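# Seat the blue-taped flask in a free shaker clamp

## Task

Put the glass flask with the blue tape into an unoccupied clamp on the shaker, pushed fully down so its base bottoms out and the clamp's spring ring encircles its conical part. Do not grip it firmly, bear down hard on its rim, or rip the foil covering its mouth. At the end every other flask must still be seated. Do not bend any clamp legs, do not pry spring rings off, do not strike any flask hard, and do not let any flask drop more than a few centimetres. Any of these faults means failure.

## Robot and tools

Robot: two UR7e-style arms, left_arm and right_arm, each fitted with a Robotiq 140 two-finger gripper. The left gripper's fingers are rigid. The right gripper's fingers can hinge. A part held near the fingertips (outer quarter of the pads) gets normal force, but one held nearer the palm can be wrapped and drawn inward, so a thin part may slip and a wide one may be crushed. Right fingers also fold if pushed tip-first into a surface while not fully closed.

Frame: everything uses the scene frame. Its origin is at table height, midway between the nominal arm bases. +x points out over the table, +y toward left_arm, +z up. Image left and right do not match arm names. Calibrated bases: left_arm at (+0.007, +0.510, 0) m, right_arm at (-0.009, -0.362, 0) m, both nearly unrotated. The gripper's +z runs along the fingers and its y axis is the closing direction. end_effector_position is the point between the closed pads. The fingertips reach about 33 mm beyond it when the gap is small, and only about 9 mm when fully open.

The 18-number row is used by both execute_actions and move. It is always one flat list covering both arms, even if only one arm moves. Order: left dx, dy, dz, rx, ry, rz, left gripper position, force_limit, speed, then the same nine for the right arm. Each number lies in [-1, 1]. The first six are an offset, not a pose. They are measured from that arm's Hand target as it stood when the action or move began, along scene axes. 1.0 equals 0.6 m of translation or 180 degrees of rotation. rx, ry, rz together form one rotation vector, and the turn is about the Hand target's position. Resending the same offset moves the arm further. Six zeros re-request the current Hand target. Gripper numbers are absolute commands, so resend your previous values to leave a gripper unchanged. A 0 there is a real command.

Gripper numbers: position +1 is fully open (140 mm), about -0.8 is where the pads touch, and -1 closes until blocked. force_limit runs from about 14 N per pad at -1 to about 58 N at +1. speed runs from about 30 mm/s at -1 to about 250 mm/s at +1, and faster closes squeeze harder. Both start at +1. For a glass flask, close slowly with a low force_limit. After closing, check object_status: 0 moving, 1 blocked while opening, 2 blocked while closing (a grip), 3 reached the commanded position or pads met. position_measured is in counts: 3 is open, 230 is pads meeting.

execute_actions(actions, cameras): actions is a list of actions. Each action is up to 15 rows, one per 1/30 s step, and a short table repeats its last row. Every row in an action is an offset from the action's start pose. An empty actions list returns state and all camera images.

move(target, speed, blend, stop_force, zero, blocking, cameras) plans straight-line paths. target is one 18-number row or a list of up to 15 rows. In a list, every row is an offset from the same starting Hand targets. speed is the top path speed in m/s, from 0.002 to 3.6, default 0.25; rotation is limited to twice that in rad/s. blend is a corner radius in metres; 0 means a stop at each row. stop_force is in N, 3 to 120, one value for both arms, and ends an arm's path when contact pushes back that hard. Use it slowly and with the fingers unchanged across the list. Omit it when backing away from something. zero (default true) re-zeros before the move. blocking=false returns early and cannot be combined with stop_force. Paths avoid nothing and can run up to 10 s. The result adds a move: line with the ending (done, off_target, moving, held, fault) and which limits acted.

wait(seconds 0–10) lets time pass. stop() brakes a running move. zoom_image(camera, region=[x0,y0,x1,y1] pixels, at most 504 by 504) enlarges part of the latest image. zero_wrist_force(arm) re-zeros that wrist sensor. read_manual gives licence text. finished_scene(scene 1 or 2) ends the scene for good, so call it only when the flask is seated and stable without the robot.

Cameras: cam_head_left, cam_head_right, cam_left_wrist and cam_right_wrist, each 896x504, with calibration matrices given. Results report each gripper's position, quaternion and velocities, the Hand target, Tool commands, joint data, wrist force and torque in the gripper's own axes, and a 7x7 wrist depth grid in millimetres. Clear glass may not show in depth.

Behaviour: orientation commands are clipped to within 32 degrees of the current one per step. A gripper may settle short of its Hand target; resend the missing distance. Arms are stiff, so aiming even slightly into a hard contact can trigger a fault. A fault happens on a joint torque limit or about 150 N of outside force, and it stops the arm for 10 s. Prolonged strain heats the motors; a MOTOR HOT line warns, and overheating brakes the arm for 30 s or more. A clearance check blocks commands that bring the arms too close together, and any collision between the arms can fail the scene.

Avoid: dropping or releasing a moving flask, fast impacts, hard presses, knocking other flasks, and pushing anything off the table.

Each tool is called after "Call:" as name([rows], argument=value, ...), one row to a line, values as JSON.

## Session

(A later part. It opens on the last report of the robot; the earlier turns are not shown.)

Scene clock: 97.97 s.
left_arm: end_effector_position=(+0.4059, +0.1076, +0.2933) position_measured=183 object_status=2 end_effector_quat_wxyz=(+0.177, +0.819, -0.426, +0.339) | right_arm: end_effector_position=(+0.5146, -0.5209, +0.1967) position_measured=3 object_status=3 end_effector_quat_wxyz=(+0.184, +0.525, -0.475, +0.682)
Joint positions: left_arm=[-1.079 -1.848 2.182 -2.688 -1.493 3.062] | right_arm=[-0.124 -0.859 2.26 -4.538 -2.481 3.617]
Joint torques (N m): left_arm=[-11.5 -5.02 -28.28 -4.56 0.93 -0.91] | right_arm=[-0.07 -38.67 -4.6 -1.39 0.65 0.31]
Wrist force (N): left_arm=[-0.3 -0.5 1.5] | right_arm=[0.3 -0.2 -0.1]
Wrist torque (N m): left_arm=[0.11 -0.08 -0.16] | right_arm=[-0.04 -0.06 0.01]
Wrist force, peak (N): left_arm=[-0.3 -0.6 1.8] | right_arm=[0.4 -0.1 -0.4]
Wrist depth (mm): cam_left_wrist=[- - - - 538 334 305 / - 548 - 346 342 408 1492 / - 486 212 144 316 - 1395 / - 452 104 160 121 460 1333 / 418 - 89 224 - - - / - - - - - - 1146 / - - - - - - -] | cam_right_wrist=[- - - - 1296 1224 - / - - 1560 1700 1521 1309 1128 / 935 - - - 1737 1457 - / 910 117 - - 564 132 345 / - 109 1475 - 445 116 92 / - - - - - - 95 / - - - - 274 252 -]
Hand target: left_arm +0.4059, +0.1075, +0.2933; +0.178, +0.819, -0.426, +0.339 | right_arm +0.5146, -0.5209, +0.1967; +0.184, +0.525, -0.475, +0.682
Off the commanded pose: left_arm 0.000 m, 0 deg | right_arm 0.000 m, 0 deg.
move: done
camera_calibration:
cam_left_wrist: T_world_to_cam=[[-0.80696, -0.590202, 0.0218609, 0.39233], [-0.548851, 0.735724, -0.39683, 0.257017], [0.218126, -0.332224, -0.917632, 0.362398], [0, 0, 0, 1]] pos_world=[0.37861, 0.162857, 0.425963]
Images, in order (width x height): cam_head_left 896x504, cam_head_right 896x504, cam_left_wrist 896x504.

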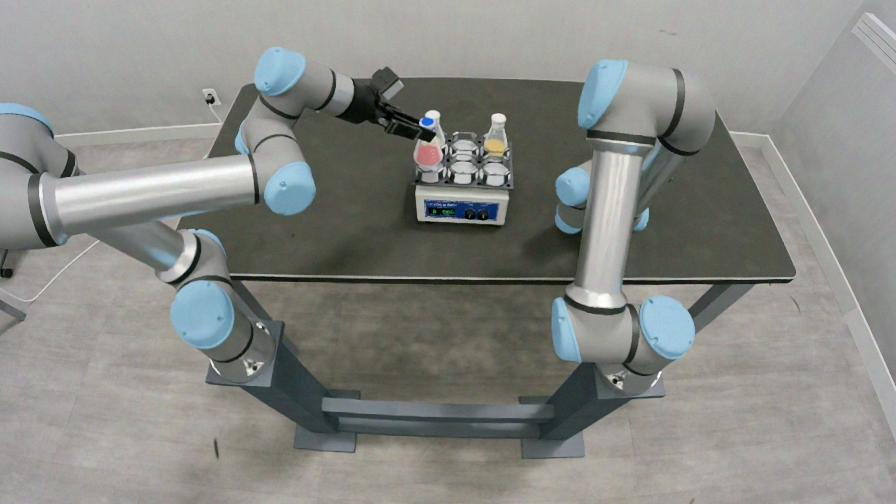

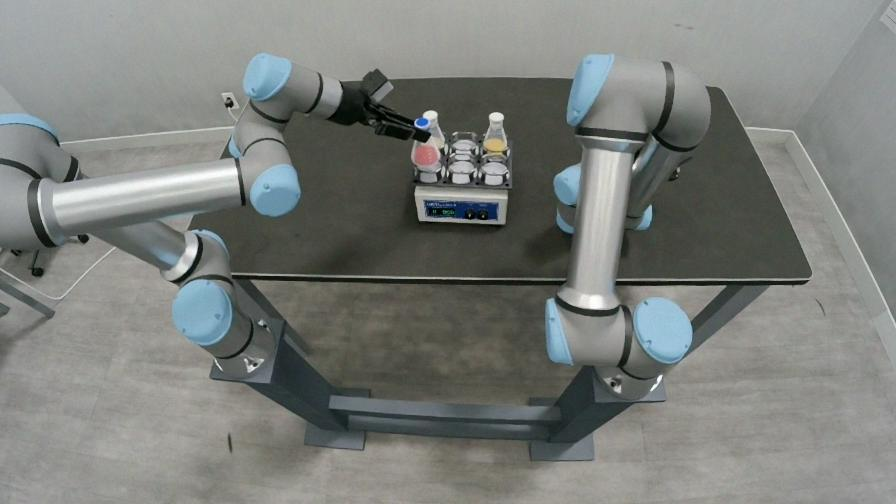

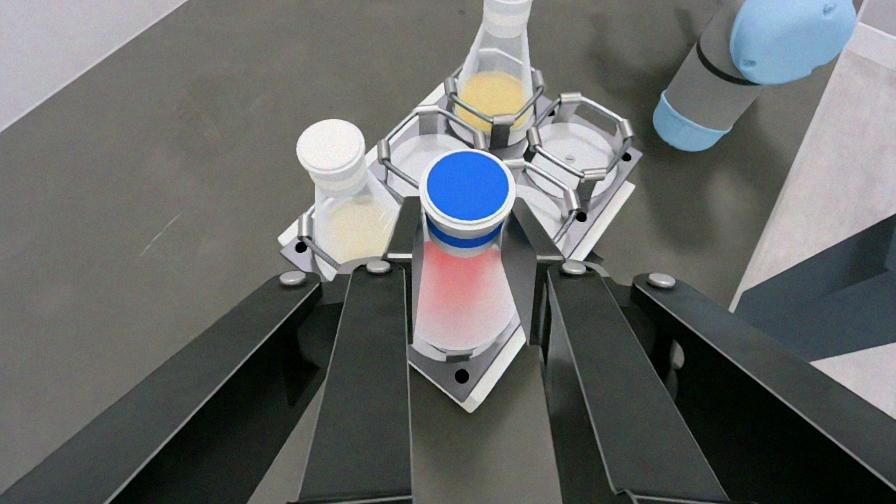

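Call:
move(target=[0.001,-0.0035,-0.02,0,0,0,-1,-1,-1,0,0,0,0,0,0,1,1,1], speed=0.03, stop_force=5, cameras=["cam_left_wrist","cam_head_left","cam_head_right"])

Call:
zoom_image(camera="cam_head_left", region=[400, 140, 460, 200])

Call:
zoom_image(camera="cam_head_right", region=[400, 140, 460, 200])

Call:
zoom_image(camera="cam_left_wrist", region=[360, 220, 600, 420])

Scene clock: 108.10 s.
left_arm: end_effector_position=(+0.4065, +0.1054, +0.2813) position_measured=183 object_status=2 end_effector_quat_wxyz=(+0.178, +0.819, -0.426, +0.339) | right_arm: end_effector_position=(+0.5146, -0.5209, +0.1967) position_measured=3 object_status=3 end_effector_quat_wxyz=(+0.184, +0.525, -0.475, +0.682)
Joint positions: left_arm=[-1.08 -1.83 2.202 -2.725 -1.492 3.061] | right_arm=[-0.124 -0.859 2.26 -4.538 -2.481 3.617]
Joint torques (N m): left_arm=[-10.1 -19.37 -29.02 -4.43 -0.56 0.49] | right_arm=[0.25 -38 -4.92 -1.54 0.9 0.18]
Wrist force (N): left_arm=[-0.1 -0.7 1.5] | right_arm=[-0.1 -0.2 -0.1]
Wrist torque (N m): left_arm=[0.07 -0.14 -0.16] | right_arm=[-0.04 0.02 0.01]
Wrist force, peak (N): left_arm=[-0.6 -0.5 2.1] | right_arm=[0.6 0.0 -0.3]
Wrist depth (mm): cam_left_wrist=[- 563 - - - 347 300 / 516 - - 315 330 411 1482 / - - 209 143 316 476 1395 / 438 429 106 157 133 455 1186 / 402 - 89 224 - - - / - - - 372 - - 1124 / - - - - - - -] | cam_right_wrist=[- - - - 1457 1331 1098 / - - - 1700 1484 1376 1194 / - - 1493 - 1600 - - / - 117 1345 - - 133 355 / - 109 - - - 123 92 / - 1172 - - 330 292 94 / - - - 377 290 254 -]
Hand target: left_arm +0.4065, +0.1054, +0.2813; +0.178, +0.819, -0.426, +0.339 | right_arm +0.5146, -0.5209, +0.1967; +0.184, +0.525, -0.475, +0.682
Off the commanded pose: left_arm 0.000 m, 0 deg | right_arm 0.000 m, 0 deg.
move: done
camera_calibration:
cam_left_wrist: T_world_to_cam=[[-0.807005, -0.590141, 0.0218268, 0.391797], [-0.548783, 0.735773, -0.396832, 0.25421], [0.218127, -0.332223, -0.917632, 0.350616], [0, 0, 0, 1]] pos_world=[0.37921, 0.160657, 0.414064]
Images, in order (width x height): cam_head_left 896x504, cam_head_right 896x504, cam_left_wrist 896x504.

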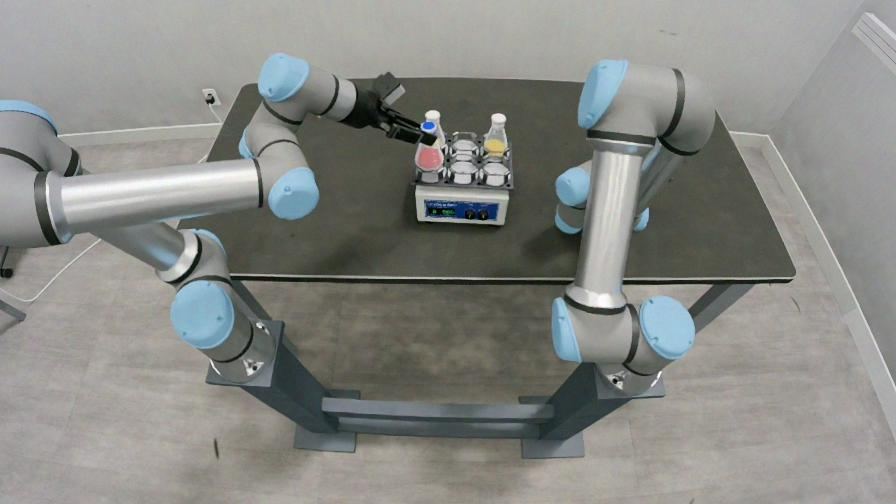

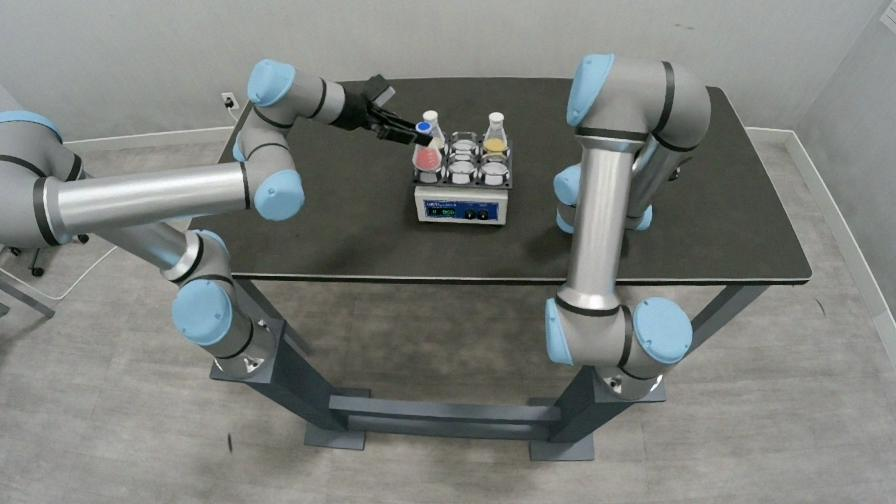

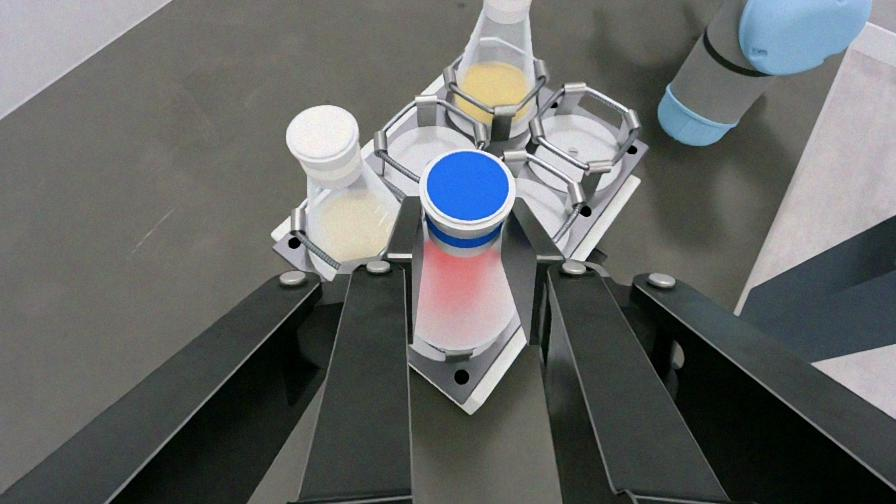

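Scaled by 8.400 from the camera's 896x504 image, which has a finer 1280x720 frame.

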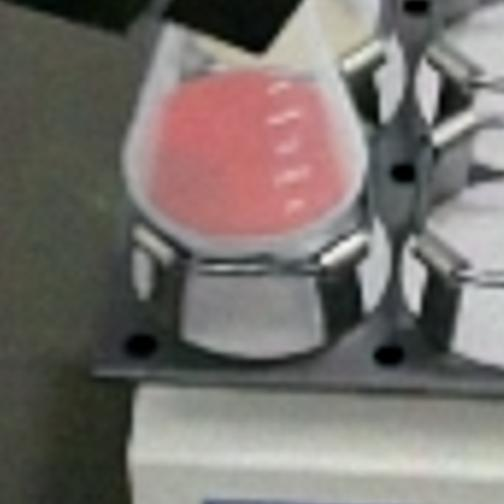

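Scaled by 8.400 from the camera's 896x504 image, which has a finer 1280x720 frame.

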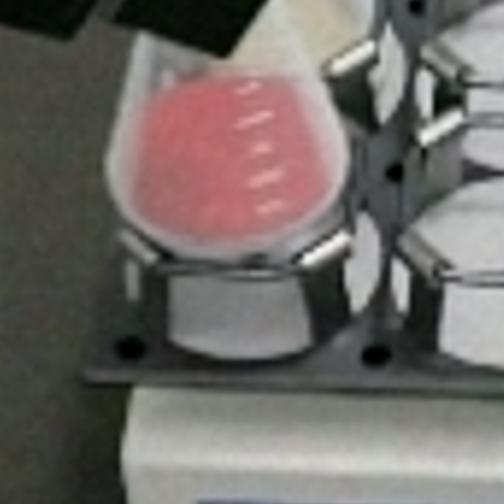

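Scaled by 2.100 from the camera's 896x504 image, which has a finer 1280x720 frame.

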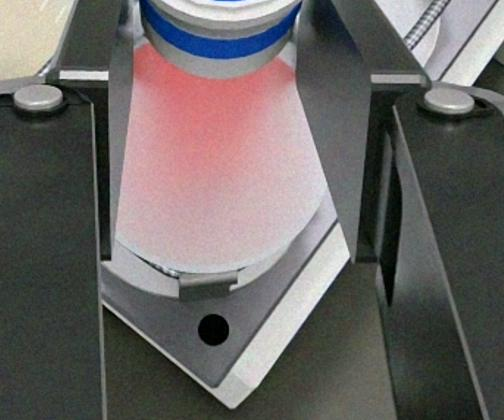

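Call:
move(target=[0.0,-0.0017,-0.04,0,0,0,-1,-1,-1,0,0,0,0,0,0,1,1,1], speed=0.015, stop_force=8, cameras=["cam_left_wrist","cam_head_left","cam_head_right"])

Call:
zoom_image(camera="cam_head_left", region=[400, 140, 460, 200])

Call:
zoom_image(camera="cam_left_wrist", region=[360, 120, 600, 420])

Scene clock: 111.33 s.
left_arm: end_effector_position=(+0.4065, +0.1052, +0.2757) position_measured=183 object_status=2 end_effector_quat_wxyz=(+0.178, +0.819, -0.426, +0.339) | right_arm: end_effector_position=(+0.5146, -0.5209, +0.1967) position_measured=3 object_status=3 end_effector_quat_wxyz=(+0.184, +0.525, -0.475, +0.682)
Joint positions: left_arm=[-1.081 -1.824 2.213 -2.743 -1.492 3.061] | right_arm=[-0.124 -0.859 2.26 -4.538 -2.481 3.617]
Joint torques (N m): left_arm=[7.42 -15.62 -16.61 -3.06 -1.76 0.45] | right_arm=[1.26 -38.33 -5.4 -1.36 0.64 0.67]
Wrist force (N): left_arm=[8.2 -0.9 -3.0] | right_arm=[0.2 0.0 0.0]
Wrist torque (N m): left_arm=[0.16 -0.10 -0.16] | right_arm=[0.00 -0.05 0.00]
Wrist force, peak (N): left_arm=[13.1 -1.3 -5.0] | right_arm=[0.4 -0.3 -0.4]
Wrist depth (mm): cam_left_wrist=[- - - 553 - 344 299 / 501 - - 320 329 404 1429 / 482 474 288 144 303 473 1363 / - - 104 139 115 447 1223 / - - 89 217 - - - / - - - - - - - / - - - - - - -] | cam_right_wrist=[- 1224 - 1787 1415 1160 - / - 1289 - 1841 1774 1324 - / - - 1212 1643 1643 1368 1224 / 935 117 - 753 1530 133 369 / - 109 1550 - - 124 92 / - 1230 - - 311 297 94 / - - - - 285 253 -]
Hand target: left_arm +0.4066, +0.1052, +0.2757; +0.178, +0.819, -0.426, +0.339 (not the last commanded pose) | right_arm +0.5146, -0.5209, +0.1967; +0.184, +0.525, -0.475, +0.682
Off the commanded pose: left_arm 0.018 m, 0 deg | right_arm 0.000 m, 0 deg.
move: contact (left_arm)
camera_calibration:
cam_left_wrist: T_world_to_cam=[[-0.806984, -0.590167, 0.0218853, 0.391774], [-0.548774, 0.73566, -0.397052, 0.252239], [0.218227, -0.332425, -0.917535, 0.345365], [0, 0, 0, 1]] pos_world=[0.37921, 0.160458, 0.408463]
Images, in order (width x height): cam_head_left 896x504, cam_head_right 896x504, cam_left_wrist 896x504.

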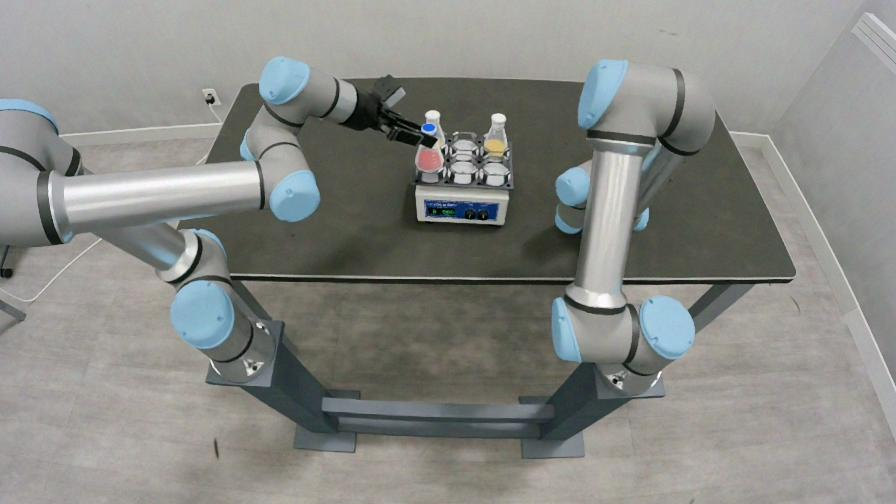

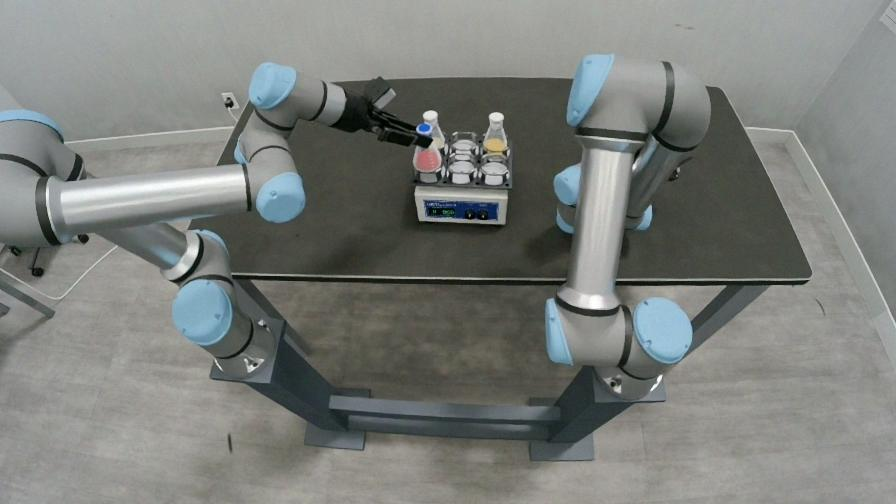

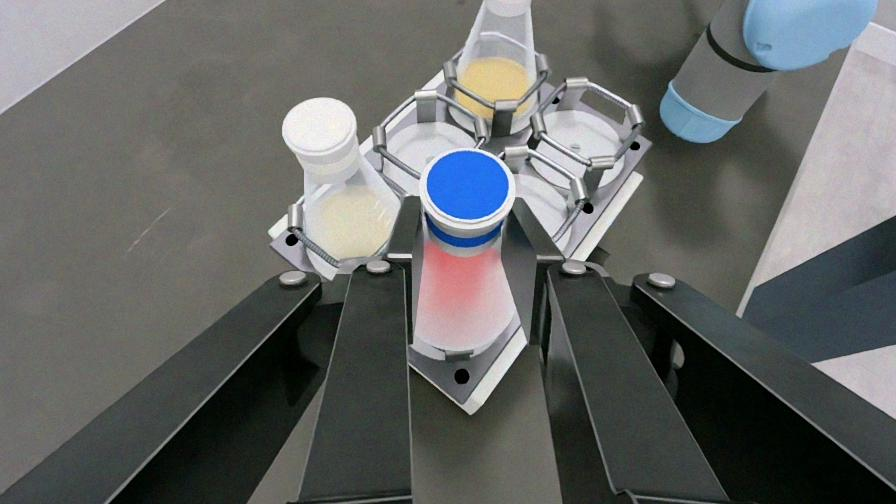

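Scaled by 8.400 from the camera's 896x504 image, which has a finer 1280x720 frame.

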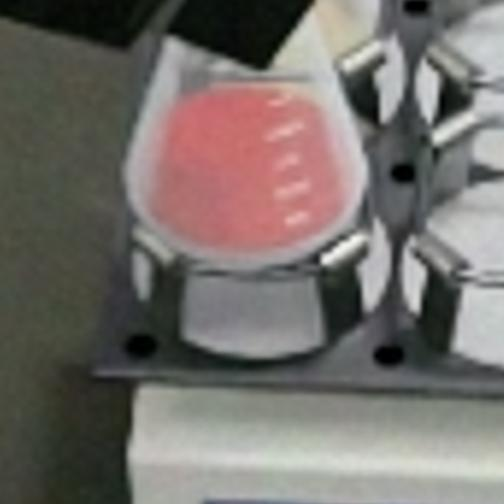

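Scaled by 1.680 from the camera's 896x504 image, which has a finer 1280x720 frame.

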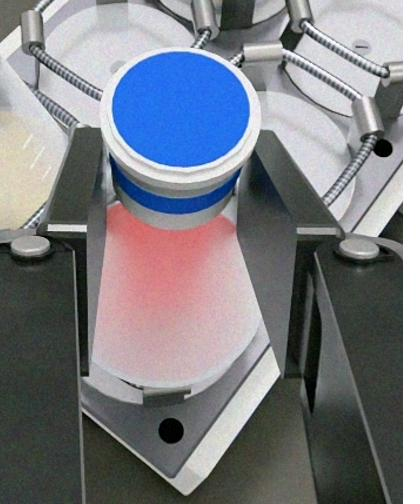

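Call:
move(target=[0.0012,-0.002,0.005,0,0,0,-1,-1,-1,0,0,0,0,0,0,1,1,1], speed=0.03)

Call:
move(target=[0,0,-0.045,0,0,0,-1,-1,-1,0,0,0,0,0,0,1,1,1], speed=0.015, stop_force=15, cameras=["cam_left_wrist","cam_head_left","cam_head_right"])

Call:
zoom_image(camera="cam_head_left", region=[400, 140, 460, 200])

Call:
zoom_image(camera="cam_left_wrist", region=[360, 120, 600, 420])

Scene clock: 115.50 s.
left_arm: end_effector_position=(+0.4073, +0.1040, +0.2788) position_measured=183 object_status=2 end_effector_quat_wxyz=(+0.178, +0.819, -0.426, +0.339) | right_arm: end_effector_position=(+0.5146, -0.5209, +0.1967) position_measured=3 object_status=3 end_effector_quat_wxyz=(+0.184, +0.525, -0.475, +0.682)
Joint positions: left_arm=[-1.081 -1.823 2.204 -2.735 -1.492 3.061] | right_arm=[-0.124 -0.859 2.26 -4.538 -2.481 3.617]
Joint torques (N m): left_arm=[12.14 -7.93 -18.56 -4.9 -1.33 1.1] | right_arm=[0.74 -38.65 -6.56 -1.45 0.86 0.42]
Wrist force (N): left_arm=[0.4 -0.1 1.7] | right_arm=[0.0 0.0 0.1]
Wrist torque (N m): left_arm=[0.19 -0.24 -0.16] | right_arm=[0.00 -0.02 0.00]
Wrist force, peak (N): left_arm=[8.3 -1.1 -2.9] | right_arm=[0.6 0.2 -0.2]
Wrist depth (mm): cam_left_wrist=[- - - - 590 363 298 / 504 491 - 316 330 400 1464 / - - 277 144 309 483 1340 / 439 - 105 160 129 439 1303 / - - 89 224 - - - / - - - - - - 1129 / - - - - - - -] | cam_right_wrist=[- - 1530 1883 1275 1302 - / - 1218 - 1774 - - - / 931 1060 - 1774 1800 - - / - 122 - 1550 - 133 346 / - 109 - - - 123 92 / - 1033 - - - 292 94 / - - - 337 283 253 -]
Hand target: left_arm +0.4073, +0.1040, +0.2787; +0.178, +0.819, -0.426, +0.339 | right_arm +0.5146, -0.5209, +0.1967; +0.184, +0.525, -0.475, +0.682
Off the commanded pose: left_arm 0.000 m, 0 deg | right_arm 0.000 m, 0 deg.
move: done

Scene clock: 116.80 s.
left_arm: end_effector_position=(+0.4073, +0.1039, +0.2741) position_measured=183 object_status=2 end_effector_quat_wxyz=(+0.178, +0.819, -0.426, +0.340) | right_arm: end_effector_position=(+0.5146, -0.5209, +0.1967) position_measured=3 object_status=3 end_effector_quat_wxyz=(+0.184, +0.525, -0.475, +0.682)
Joint positions: left_arm=[-1.081 -1.818 2.214 -2.75 -1.492 3.061] | right_arm=[-0.124 -0.859 2.26 -4.538 -2.481 3.617]
Joint torques (N m): left_arm=[10.6 -13 -18.57 -0.96 -1.15 1.15] | right_arm=[0.95 -38.86 -5.75 -1.31 0.74 0.52]
Wrist force (N): left_arm=[13.3 -1.5 -4.9] | right_arm=[0.3 -0.1 -0.3]
Wrist torque (N m): left_arm=[0.23 -0.16 -0.12] | right_arm=[-0.02 -0.05 0.00]
Wrist force, peak (N): left_arm=[19.4 -1.6 -7.1] | right_arm=[0.4 -0.2 -0.4]
Wrist depth (mm): cam_left_wrist=[- - - 341 - 349 298 / - 500 509 324 322 411 1530 / - 473 206 144 300 473 1355 / - 454 251 161 133 - 1318 / - - 89 224 - - 661 / - - - - - - 1135 / - - - - - - -] | cam_right_wrist=[- - 1622 1600 1449 1139 - / - - - 1457 1256 1432 - / - 1108 1275 - 1580 1580 - / 935 127 - 656 - 133 - / - 109 - - 449 116 92 / - 1113 535 456 - 300 94 / - - - - - 254 -]
Hand target: left_arm +0.4073, +0.1039, +0.2741; +0.178, +0.819, -0.426, +0.340 (not the last commanded pose) | right_arm +0.5146, -0.5209, +0.1967; +0.184, +0.525, -0.475, +0.682
Off the commanded pose: left_arm 0.022 m, 0 deg | right_arm 0.000 m, 0 deg.
move: contact (left_arm)
camera_calibration:
cam_left_wrist: T_world_to_cam=[[-0.806952, -0.590208, 0.0219715, 0.391708], [-0.548707, 0.735409, -0.397611, 0.253126], [0.218515, -0.332909, -0.917291, 0.343098], [0, 0, 0, 1]] pos_world=[0.380009, 0.159258, 0.40676]
Images, in order (width x height): cam_head_left 896x504, cam_head_right 896x504, cam_left_wrist 896x504.

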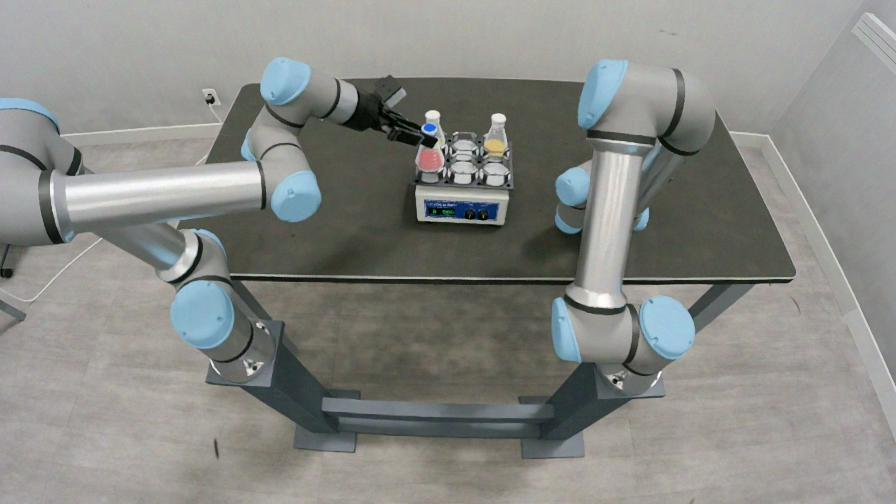

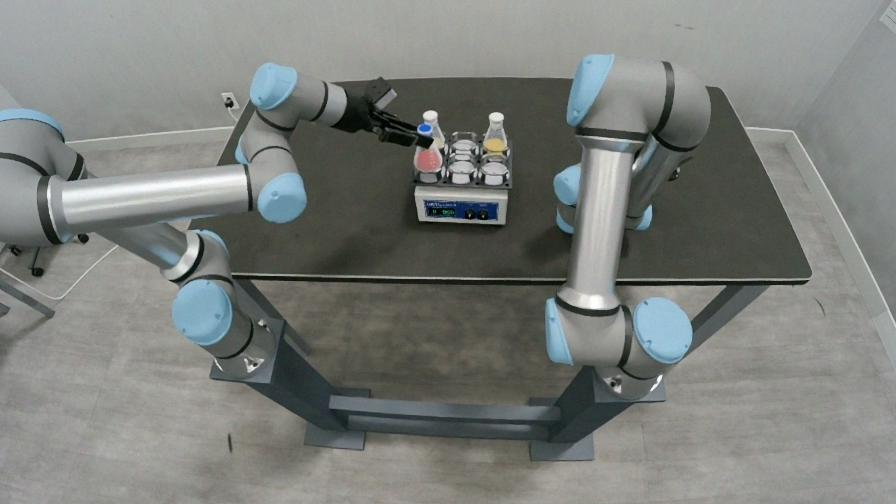

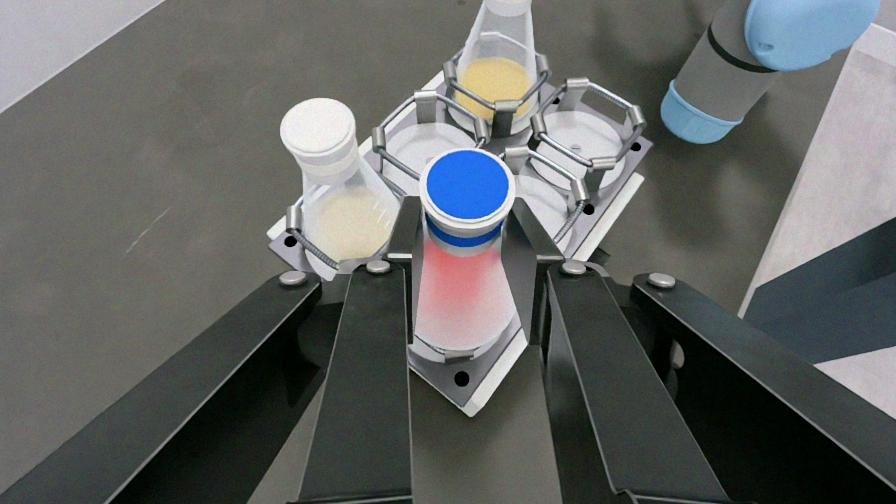

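Scaled by 8.400 from the camera's 896x504 image, which has a finer 1280x720 frame.

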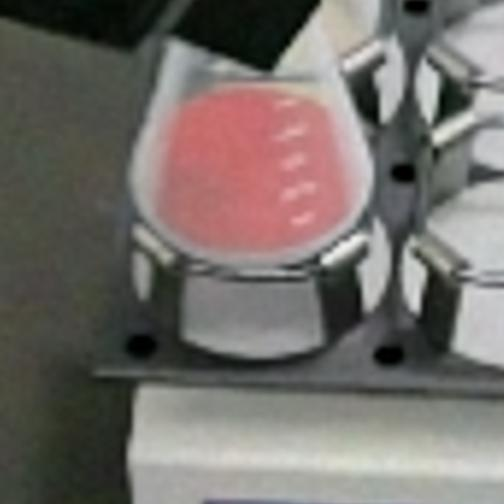

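Scaled by 1.680 from the camera's 896x504 image, which has a finer 1280x720 frame.

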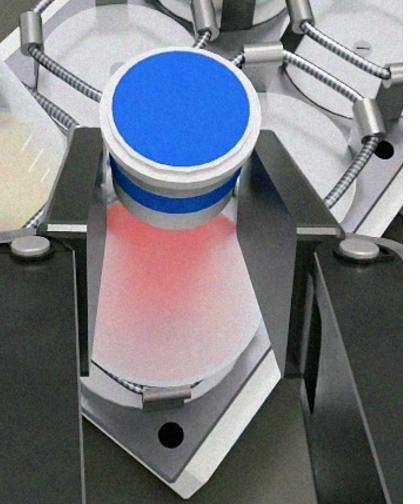

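Call:
move(target=[0.002,-0.0027,0.005,0,0,0,-1,-1,-1,0,0,0,0,0,0,1,1,1], speed=0.03)

Call:
move(target=[0,0,-0.045,0,0,0,-1,-1,-1,0,0,0,0,0,0,1,1,1], speed=0.012, stop_force=18, cameras=["cam_left_wrist","cam_head_left","cam_head_right"])

Call:
zoom_image(camera="cam_head_left", region=[400, 140, 460, 200])

Call:
zoom_image(camera="cam_left_wrist", region=[360, 120, 600, 420])

Scene clock: 119.53 s.
left_arm: end_effector_position=(+0.4086, +0.1022, +0.2772) position_measured=183 object_status=2 end_effector_quat_wxyz=(+0.178, +0.819, -0.426, +0.340) | right_arm: end_effector_position=(+0.5146, -0.5209, +0.1967) position_measured=3 object_status=3 end_effector_quat_wxyz=(+0.184, +0.525, -0.475, +0.682)
Joint positions: left_arm=[-1.08 -1.816 2.204 -2.743 -1.493 3.061] | right_arm=[-0.124 -0.859 2.26 -4.538 -2.481 3.617]
Joint torques (N m): left_arm=[11.31 -11.07 -17.61 -4.82 -1.16 1.16] | right_arm=[-0.02 -40.08 -6.28 -1.34 0.62 0.65]
Wrist force (N): left_arm=[0.6 -0.2 2.0] | right_arm=[0.1 0.2 0.0]
Wrist torque (N m): left_arm=[0.16 -0.28 -0.23] | right_arm=[0.03 -0.02 0.00]
Wrist force, peak (N): left_arm=[13.4 -1.5 -4.9] | right_arm=[0.3 -0.3 -0.4]
Wrist depth (mm): cam_left_wrist=[- - 543 - 565 352 296 / - - 528 324 330 402 1464 / - 482 291 144 302 - 1355 / - 448 275 161 130 466 1282 / - - 89 224 - - 579 / - - - 376 - - 1119 / - - - 359 - - -] | cam_right_wrist=[931 - 1530 - 1415 1282 - / 1012 - - 1415 1677 1275 1088 / - - - - - - 416 / - 117 1550 - - 133 354 / - 109 1256 - - 124 92 / - 1134 - - - 293 94 / - - - 324 299 251 -]
Hand target: left_arm +0.4085, +0.1023, +0.2771; +0.178, +0.819, -0.426, +0.340 | right_arm +0.5146, -0.5209, +0.1967; +0.184, +0.525, -0.475, +0.682
Off the commanded pose: left_arm 0.000 m, 0 deg | right_arm 0.000 m, 0 deg.
move: done

Scene clock: 121.10 s.
left_arm: end_effector_position=(+0.4086, +0.1023, +0.2720) position_measured=183 object_status=2 end_effector_quat_wxyz=(+0.178, +0.819, -0.426, +0.340) | right_arm: end_effector_position=(+0.5146, -0.5209, +0.1967) position_measured=3 object_status=3 end_effector_quat_wxyz=(+0.184, +0.525, -0.475, +0.682)
Joint positions: left_arm=[-1.08 -1.81 2.214 -2.759 -1.493 3.061] | right_arm=[-0.124 -0.859 2.26 -4.538 -2.481 3.617]
Joint torques (N m): left_arm=[1.77 -13.63 -23.94 -2.23 -3.95 0.45] | right_arm=[0.96 -39.81 -5.87 -1.4 0.77 0.53]
Wrist force (N): left_arm=[9.4 -6.8 -5.9] | right_arm=[0.0 -0.1 -0.1]
Wrist torque (N m): left_arm=[0.56 -0.31 -0.03] | right_arm=[-0.03 -0.01 0.00]
Wrist force, peak (N): left_arm=[16.1 -8.8 -11.8] | right_arm=[0.1 0.0 -0.5]
Wrist depth (mm): cam_left_wrist=[956 - - 334 - 349 297 / - 511 517 318 321 400 1412 / 462 - - 144 293 465 1395 / - 450 - 157 133 - 1318 / 399 - 89 222 - - - / - - - - - - 1135 / - - - - - - -] | cam_right_wrist=[- 1200 - - 1376 1249 - / - - - 1959 - 1368 - / - - - 1800 - - 1360 / - 117 - - - 133 354 / - 109 - - - 123 92 / - 1103 - - 347 302 94 / - 1003 - 340 280 251 -]
Hand target: left_arm +0.4086, +0.1022, +0.2720; +0.178, +0.819, -0.426, +0.340 (not the last commanded pose) | right_arm +0.5146, -0.5209, +0.1967; +0.184, +0.525, -0.475, +0.682
Off the commanded pose: left_arm 0.022 m, 0 deg | right_arm 0.000 m, 0 deg.
move: contact (left_arm)
camera_calibration:
cam_left_wrist: T_world_to_cam=[[-0.806955, -0.5902, 0.0220572, 0.391743], [-0.548614, 0.735218, -0.398091, 0.254314], [0.218737, -0.333343, -0.917081, 0.340274], [0, 0, 0, 1]] pos_world=[0.381209, 0.157659, 0.404658]
Images, in order (width x height): cam_head_left 896x504, cam_head_right 896x504, cam_left_wrist 896x504.

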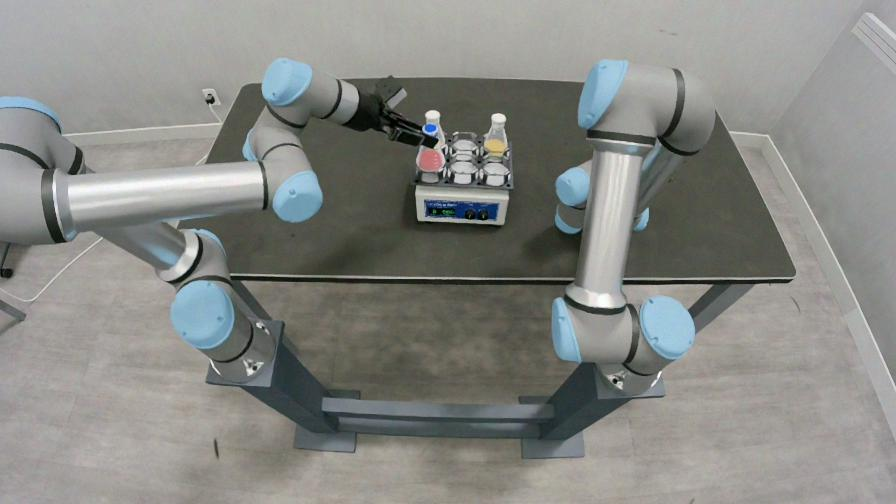

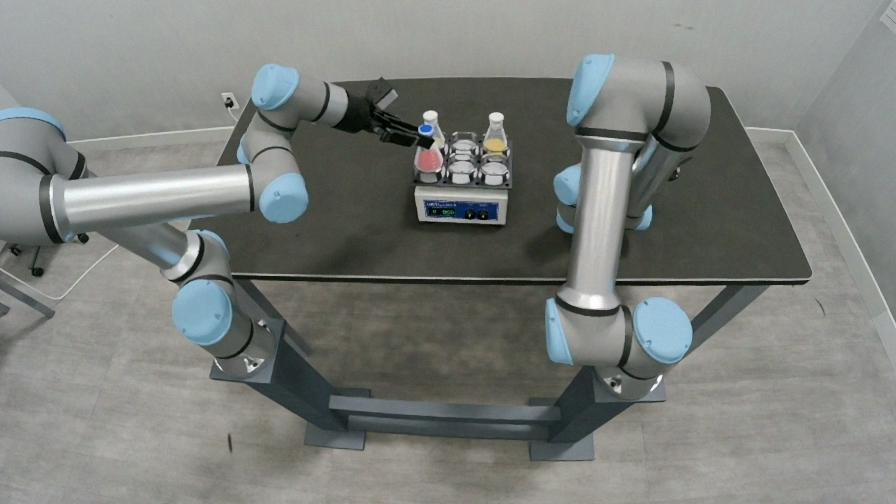

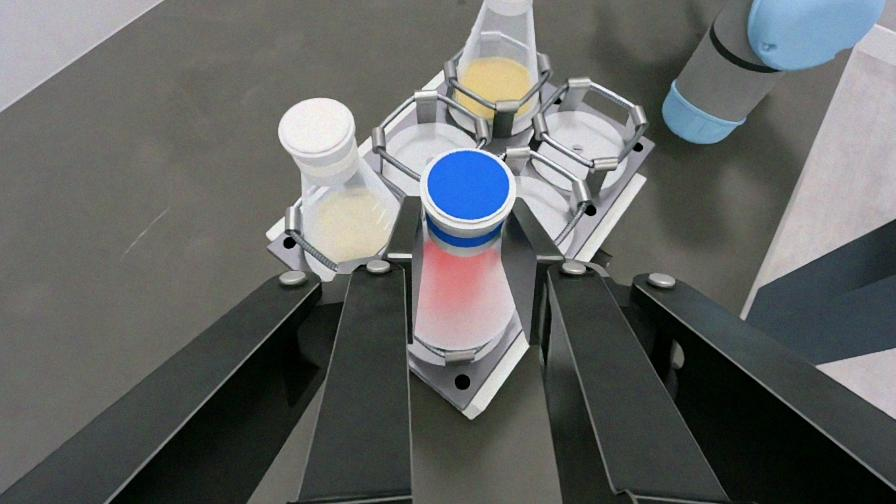

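Scaled by 8.400 from the camera's 896x504 image, which has a finer 1280x720 frame.

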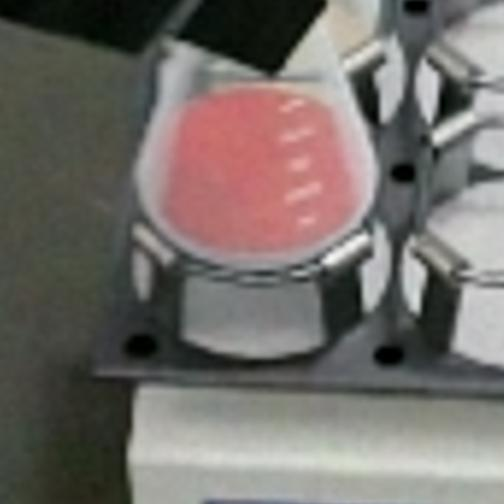

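Scaled by 1.680 from the camera's 896x504 image, which has a finer 1280x720 frame.

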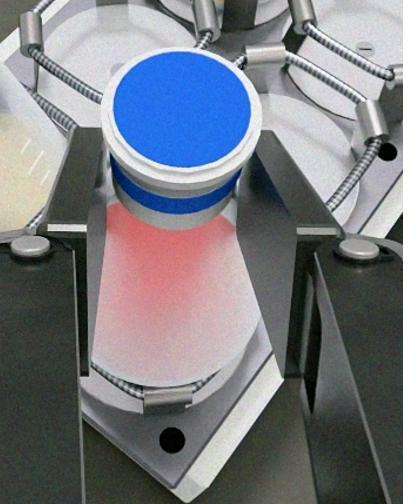

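Call:
move(target=[0.0026,0.002,0.005,0,0,0,-1,-1,-1,0,0,0,0,0,0,1,1,1], speed=0.03)

Call:
move(target=[0,0,-0.045,0,0,0,-1,-1,-1,0,0,0,0,0,0,1,1,1], speed=0.012, stop_force=20, cameras=["cam_left_wrist","cam_head_left"])

Call:
zoom_image(camera="cam_head_left", region=[400, 140, 460, 200])

Call:
zoom_image(camera="cam_left_wrist", region=[360, 120, 600, 420])

Scene clock: 123.53 s.
left_arm: end_effector_position=(+0.4102, +0.1035, +0.2751) position_measured=183 object_status=2 end_effector_quat_wxyz=(+0.178, +0.819, -0.426, +0.340) | right_arm: end_effector_position=(+0.5146, -0.5209, +0.1967) position_measured=3 object_status=3 end_effector_quat_wxyz=(+0.184, +0.525, -0.475, +0.682)
Joint positions: left_arm=[-1.074 -1.812 2.207 -2.751 -1.497 3.066] | right_arm=[-0.124 -0.859 2.26 -4.538 -2.481 3.617]
Joint torques (N m): left_arm=[2.58 -17.6 -19.74 -4.94 -0.45 0.14] | right_arm=[0.62 -39.24 -5.29 -1.35 0.63 0.63]
Wrist force (N): left_arm=[0.6 -0.5 1.7] | right_arm=[0.0 0.0 -0.3]
Wrist torque (N m): left_arm=[0.10 -0.30 -0.28] | right_arm=[-0.01 -0.01 0.00]
Wrist force, peak (N): left_arm=[9.6 -7.1 -6.4] | right_arm=[0.4 -0.1 -0.3]
Wrist depth (mm): cam_left_wrist=[984 538 - - - 353 295 / 504 525 - 322 323 409 1501 / 477 - 203 144 290 - 1340 / 428 436 - 161 133 - 1371 / 403 - 89 221 - - - / - - - - - - - / - - - - - - -] | cam_right_wrist=[1065 1113 1449 - 1282 1338 1118 / 991 1060 1521 2401 - - 1194 / - - - - - 1689 - / - 117 - 1774 - 133 365 / - 109 - - 446 123 92 / - 1079 - 420 - 296 94 / - 1016 - 353 282 260 -]
Hand target: left_arm +0.4101, +0.1034, +0.2750; +0.178, +0.819, -0.426, +0.340 | right_arm +0.5146, -0.5209, +0.1967; +0.184, +0.525, -0.475, +0.682
Off the commanded pose: left_arm 0.000 m, 0 deg | right_arm 0.000 m, 0 deg.
move: done

Scene clock: 125.17 s.
left_arm: end_effector_position=(+0.4103, +0.1034, +0.2697) position_measured=183 object_status=2 end_effector_quat_wxyz=(+0.178, +0.819, -0.426, +0.340) | right_arm: end_effector_position=(+0.5146, -0.5209, +0.1967) position_measured=3 object_status=3 end_effector_quat_wxyz=(+0.184, +0.525, -0.475, +0.682)
Joint positions: left_arm=[-1.074 -1.806 2.218 -2.768 -1.497 3.066] | right_arm=[-0.124 -0.859 2.26 -4.538 -2.481 3.617]
Joint torques (N m): left_arm=[-8.6 -15.65 -23.64 -2.87 -1.13 -1.17] | right_arm=[0.42 -40.03 -5.14 -1.52 0.97 0.54]
Wrist force (N): left_arm=[8.2 -2.8 -5.3] | right_arm=[0.1 0.0 0.0]
Wrist torque (N m): left_arm=[0.28 -0.30 -0.16] | right_arm=[0.00 -0.02 0.00]
Wrist force, peak (N): left_arm=[17.2 -4.9 -12.4] | right_arm=[0.1 -0.5 0.0]
Wrist depth (mm): cam_left_wrist=[- - 549 555 - 350 294 / - - - 318 321 391 1429 / 453 - 257 144 291 464 1340 / - - 252 160 254 - - / - - 89 222 - - - / - - - - - - 1124 / - - - - - - -] | cam_right_wrist=[- - - 1502 1289 1206 - / - 1200 1762 1869 1643 - 1338 / - - 1466 - 1590 1493 - / 935 117 1484 1611 - 133 - / - 109 - - 405 115 92 / - - - 391 381 302 94 / - - - 352 276 245 -]
Hand target: left_arm +0.4103, +0.1034, +0.2697; +0.178, +0.819, -0.426, +0.340 (not the last commanded pose) | right_arm +0.5146, -0.5209, +0.1967; +0.184, +0.525, -0.475, +0.682
Off the commanded pose: left_arm 0.022 m, 0 deg | right_arm 0.000 m, 0 deg.
move: contact (left_arm)
camera_calibration:
cam_left_wrist: T_world_to_cam=[[-0.806846, -0.59035, 0.0220505, 0.393836], [-0.548619, 0.734922, -0.398631, 0.253584], [0.219126, -0.333731, -0.916846, 0.338066], [0, 0, 0, 1]] pos_world=[0.382807, 0.15896, 0.402356]
Images, in order (width x height): cam_head_left 896x504, cam_left_wrist 896x504.

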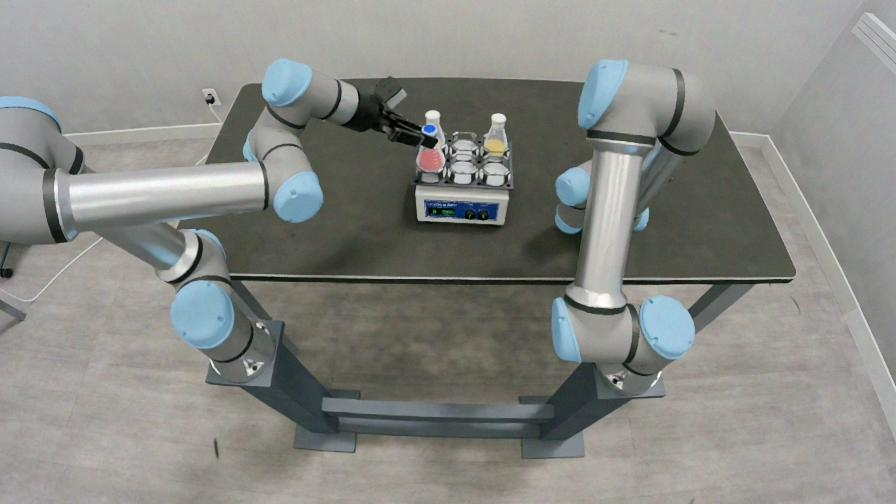

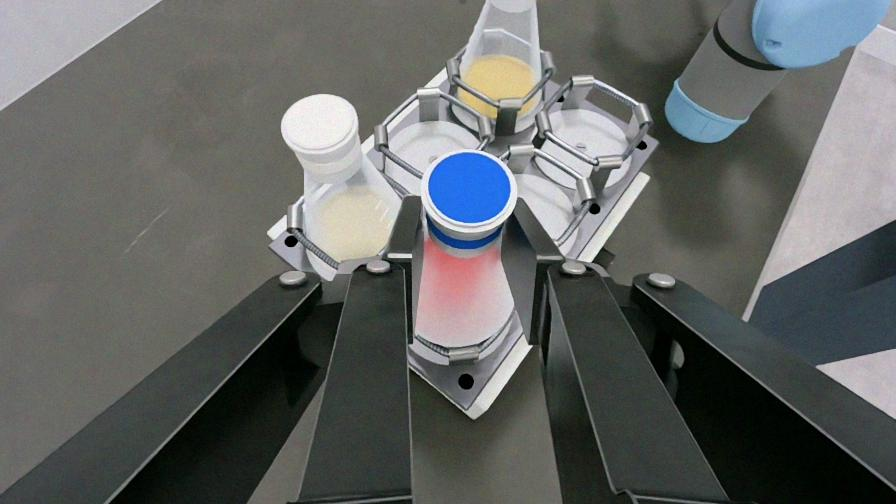

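Scaled by 8.400 from the camera's 896x504 image, which has a finer 1280x720 frame.

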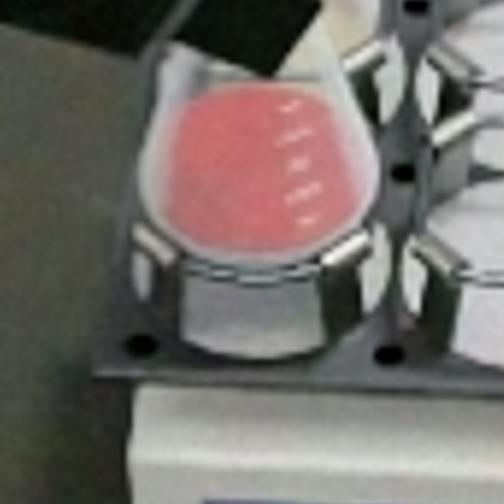

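Scaled by 1.680 from the camera's 896x504 image, which has a finer 1280x720 frame.

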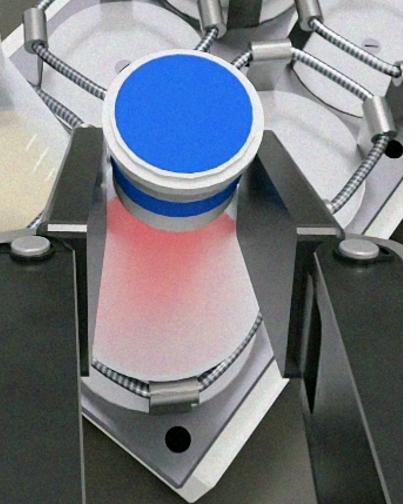

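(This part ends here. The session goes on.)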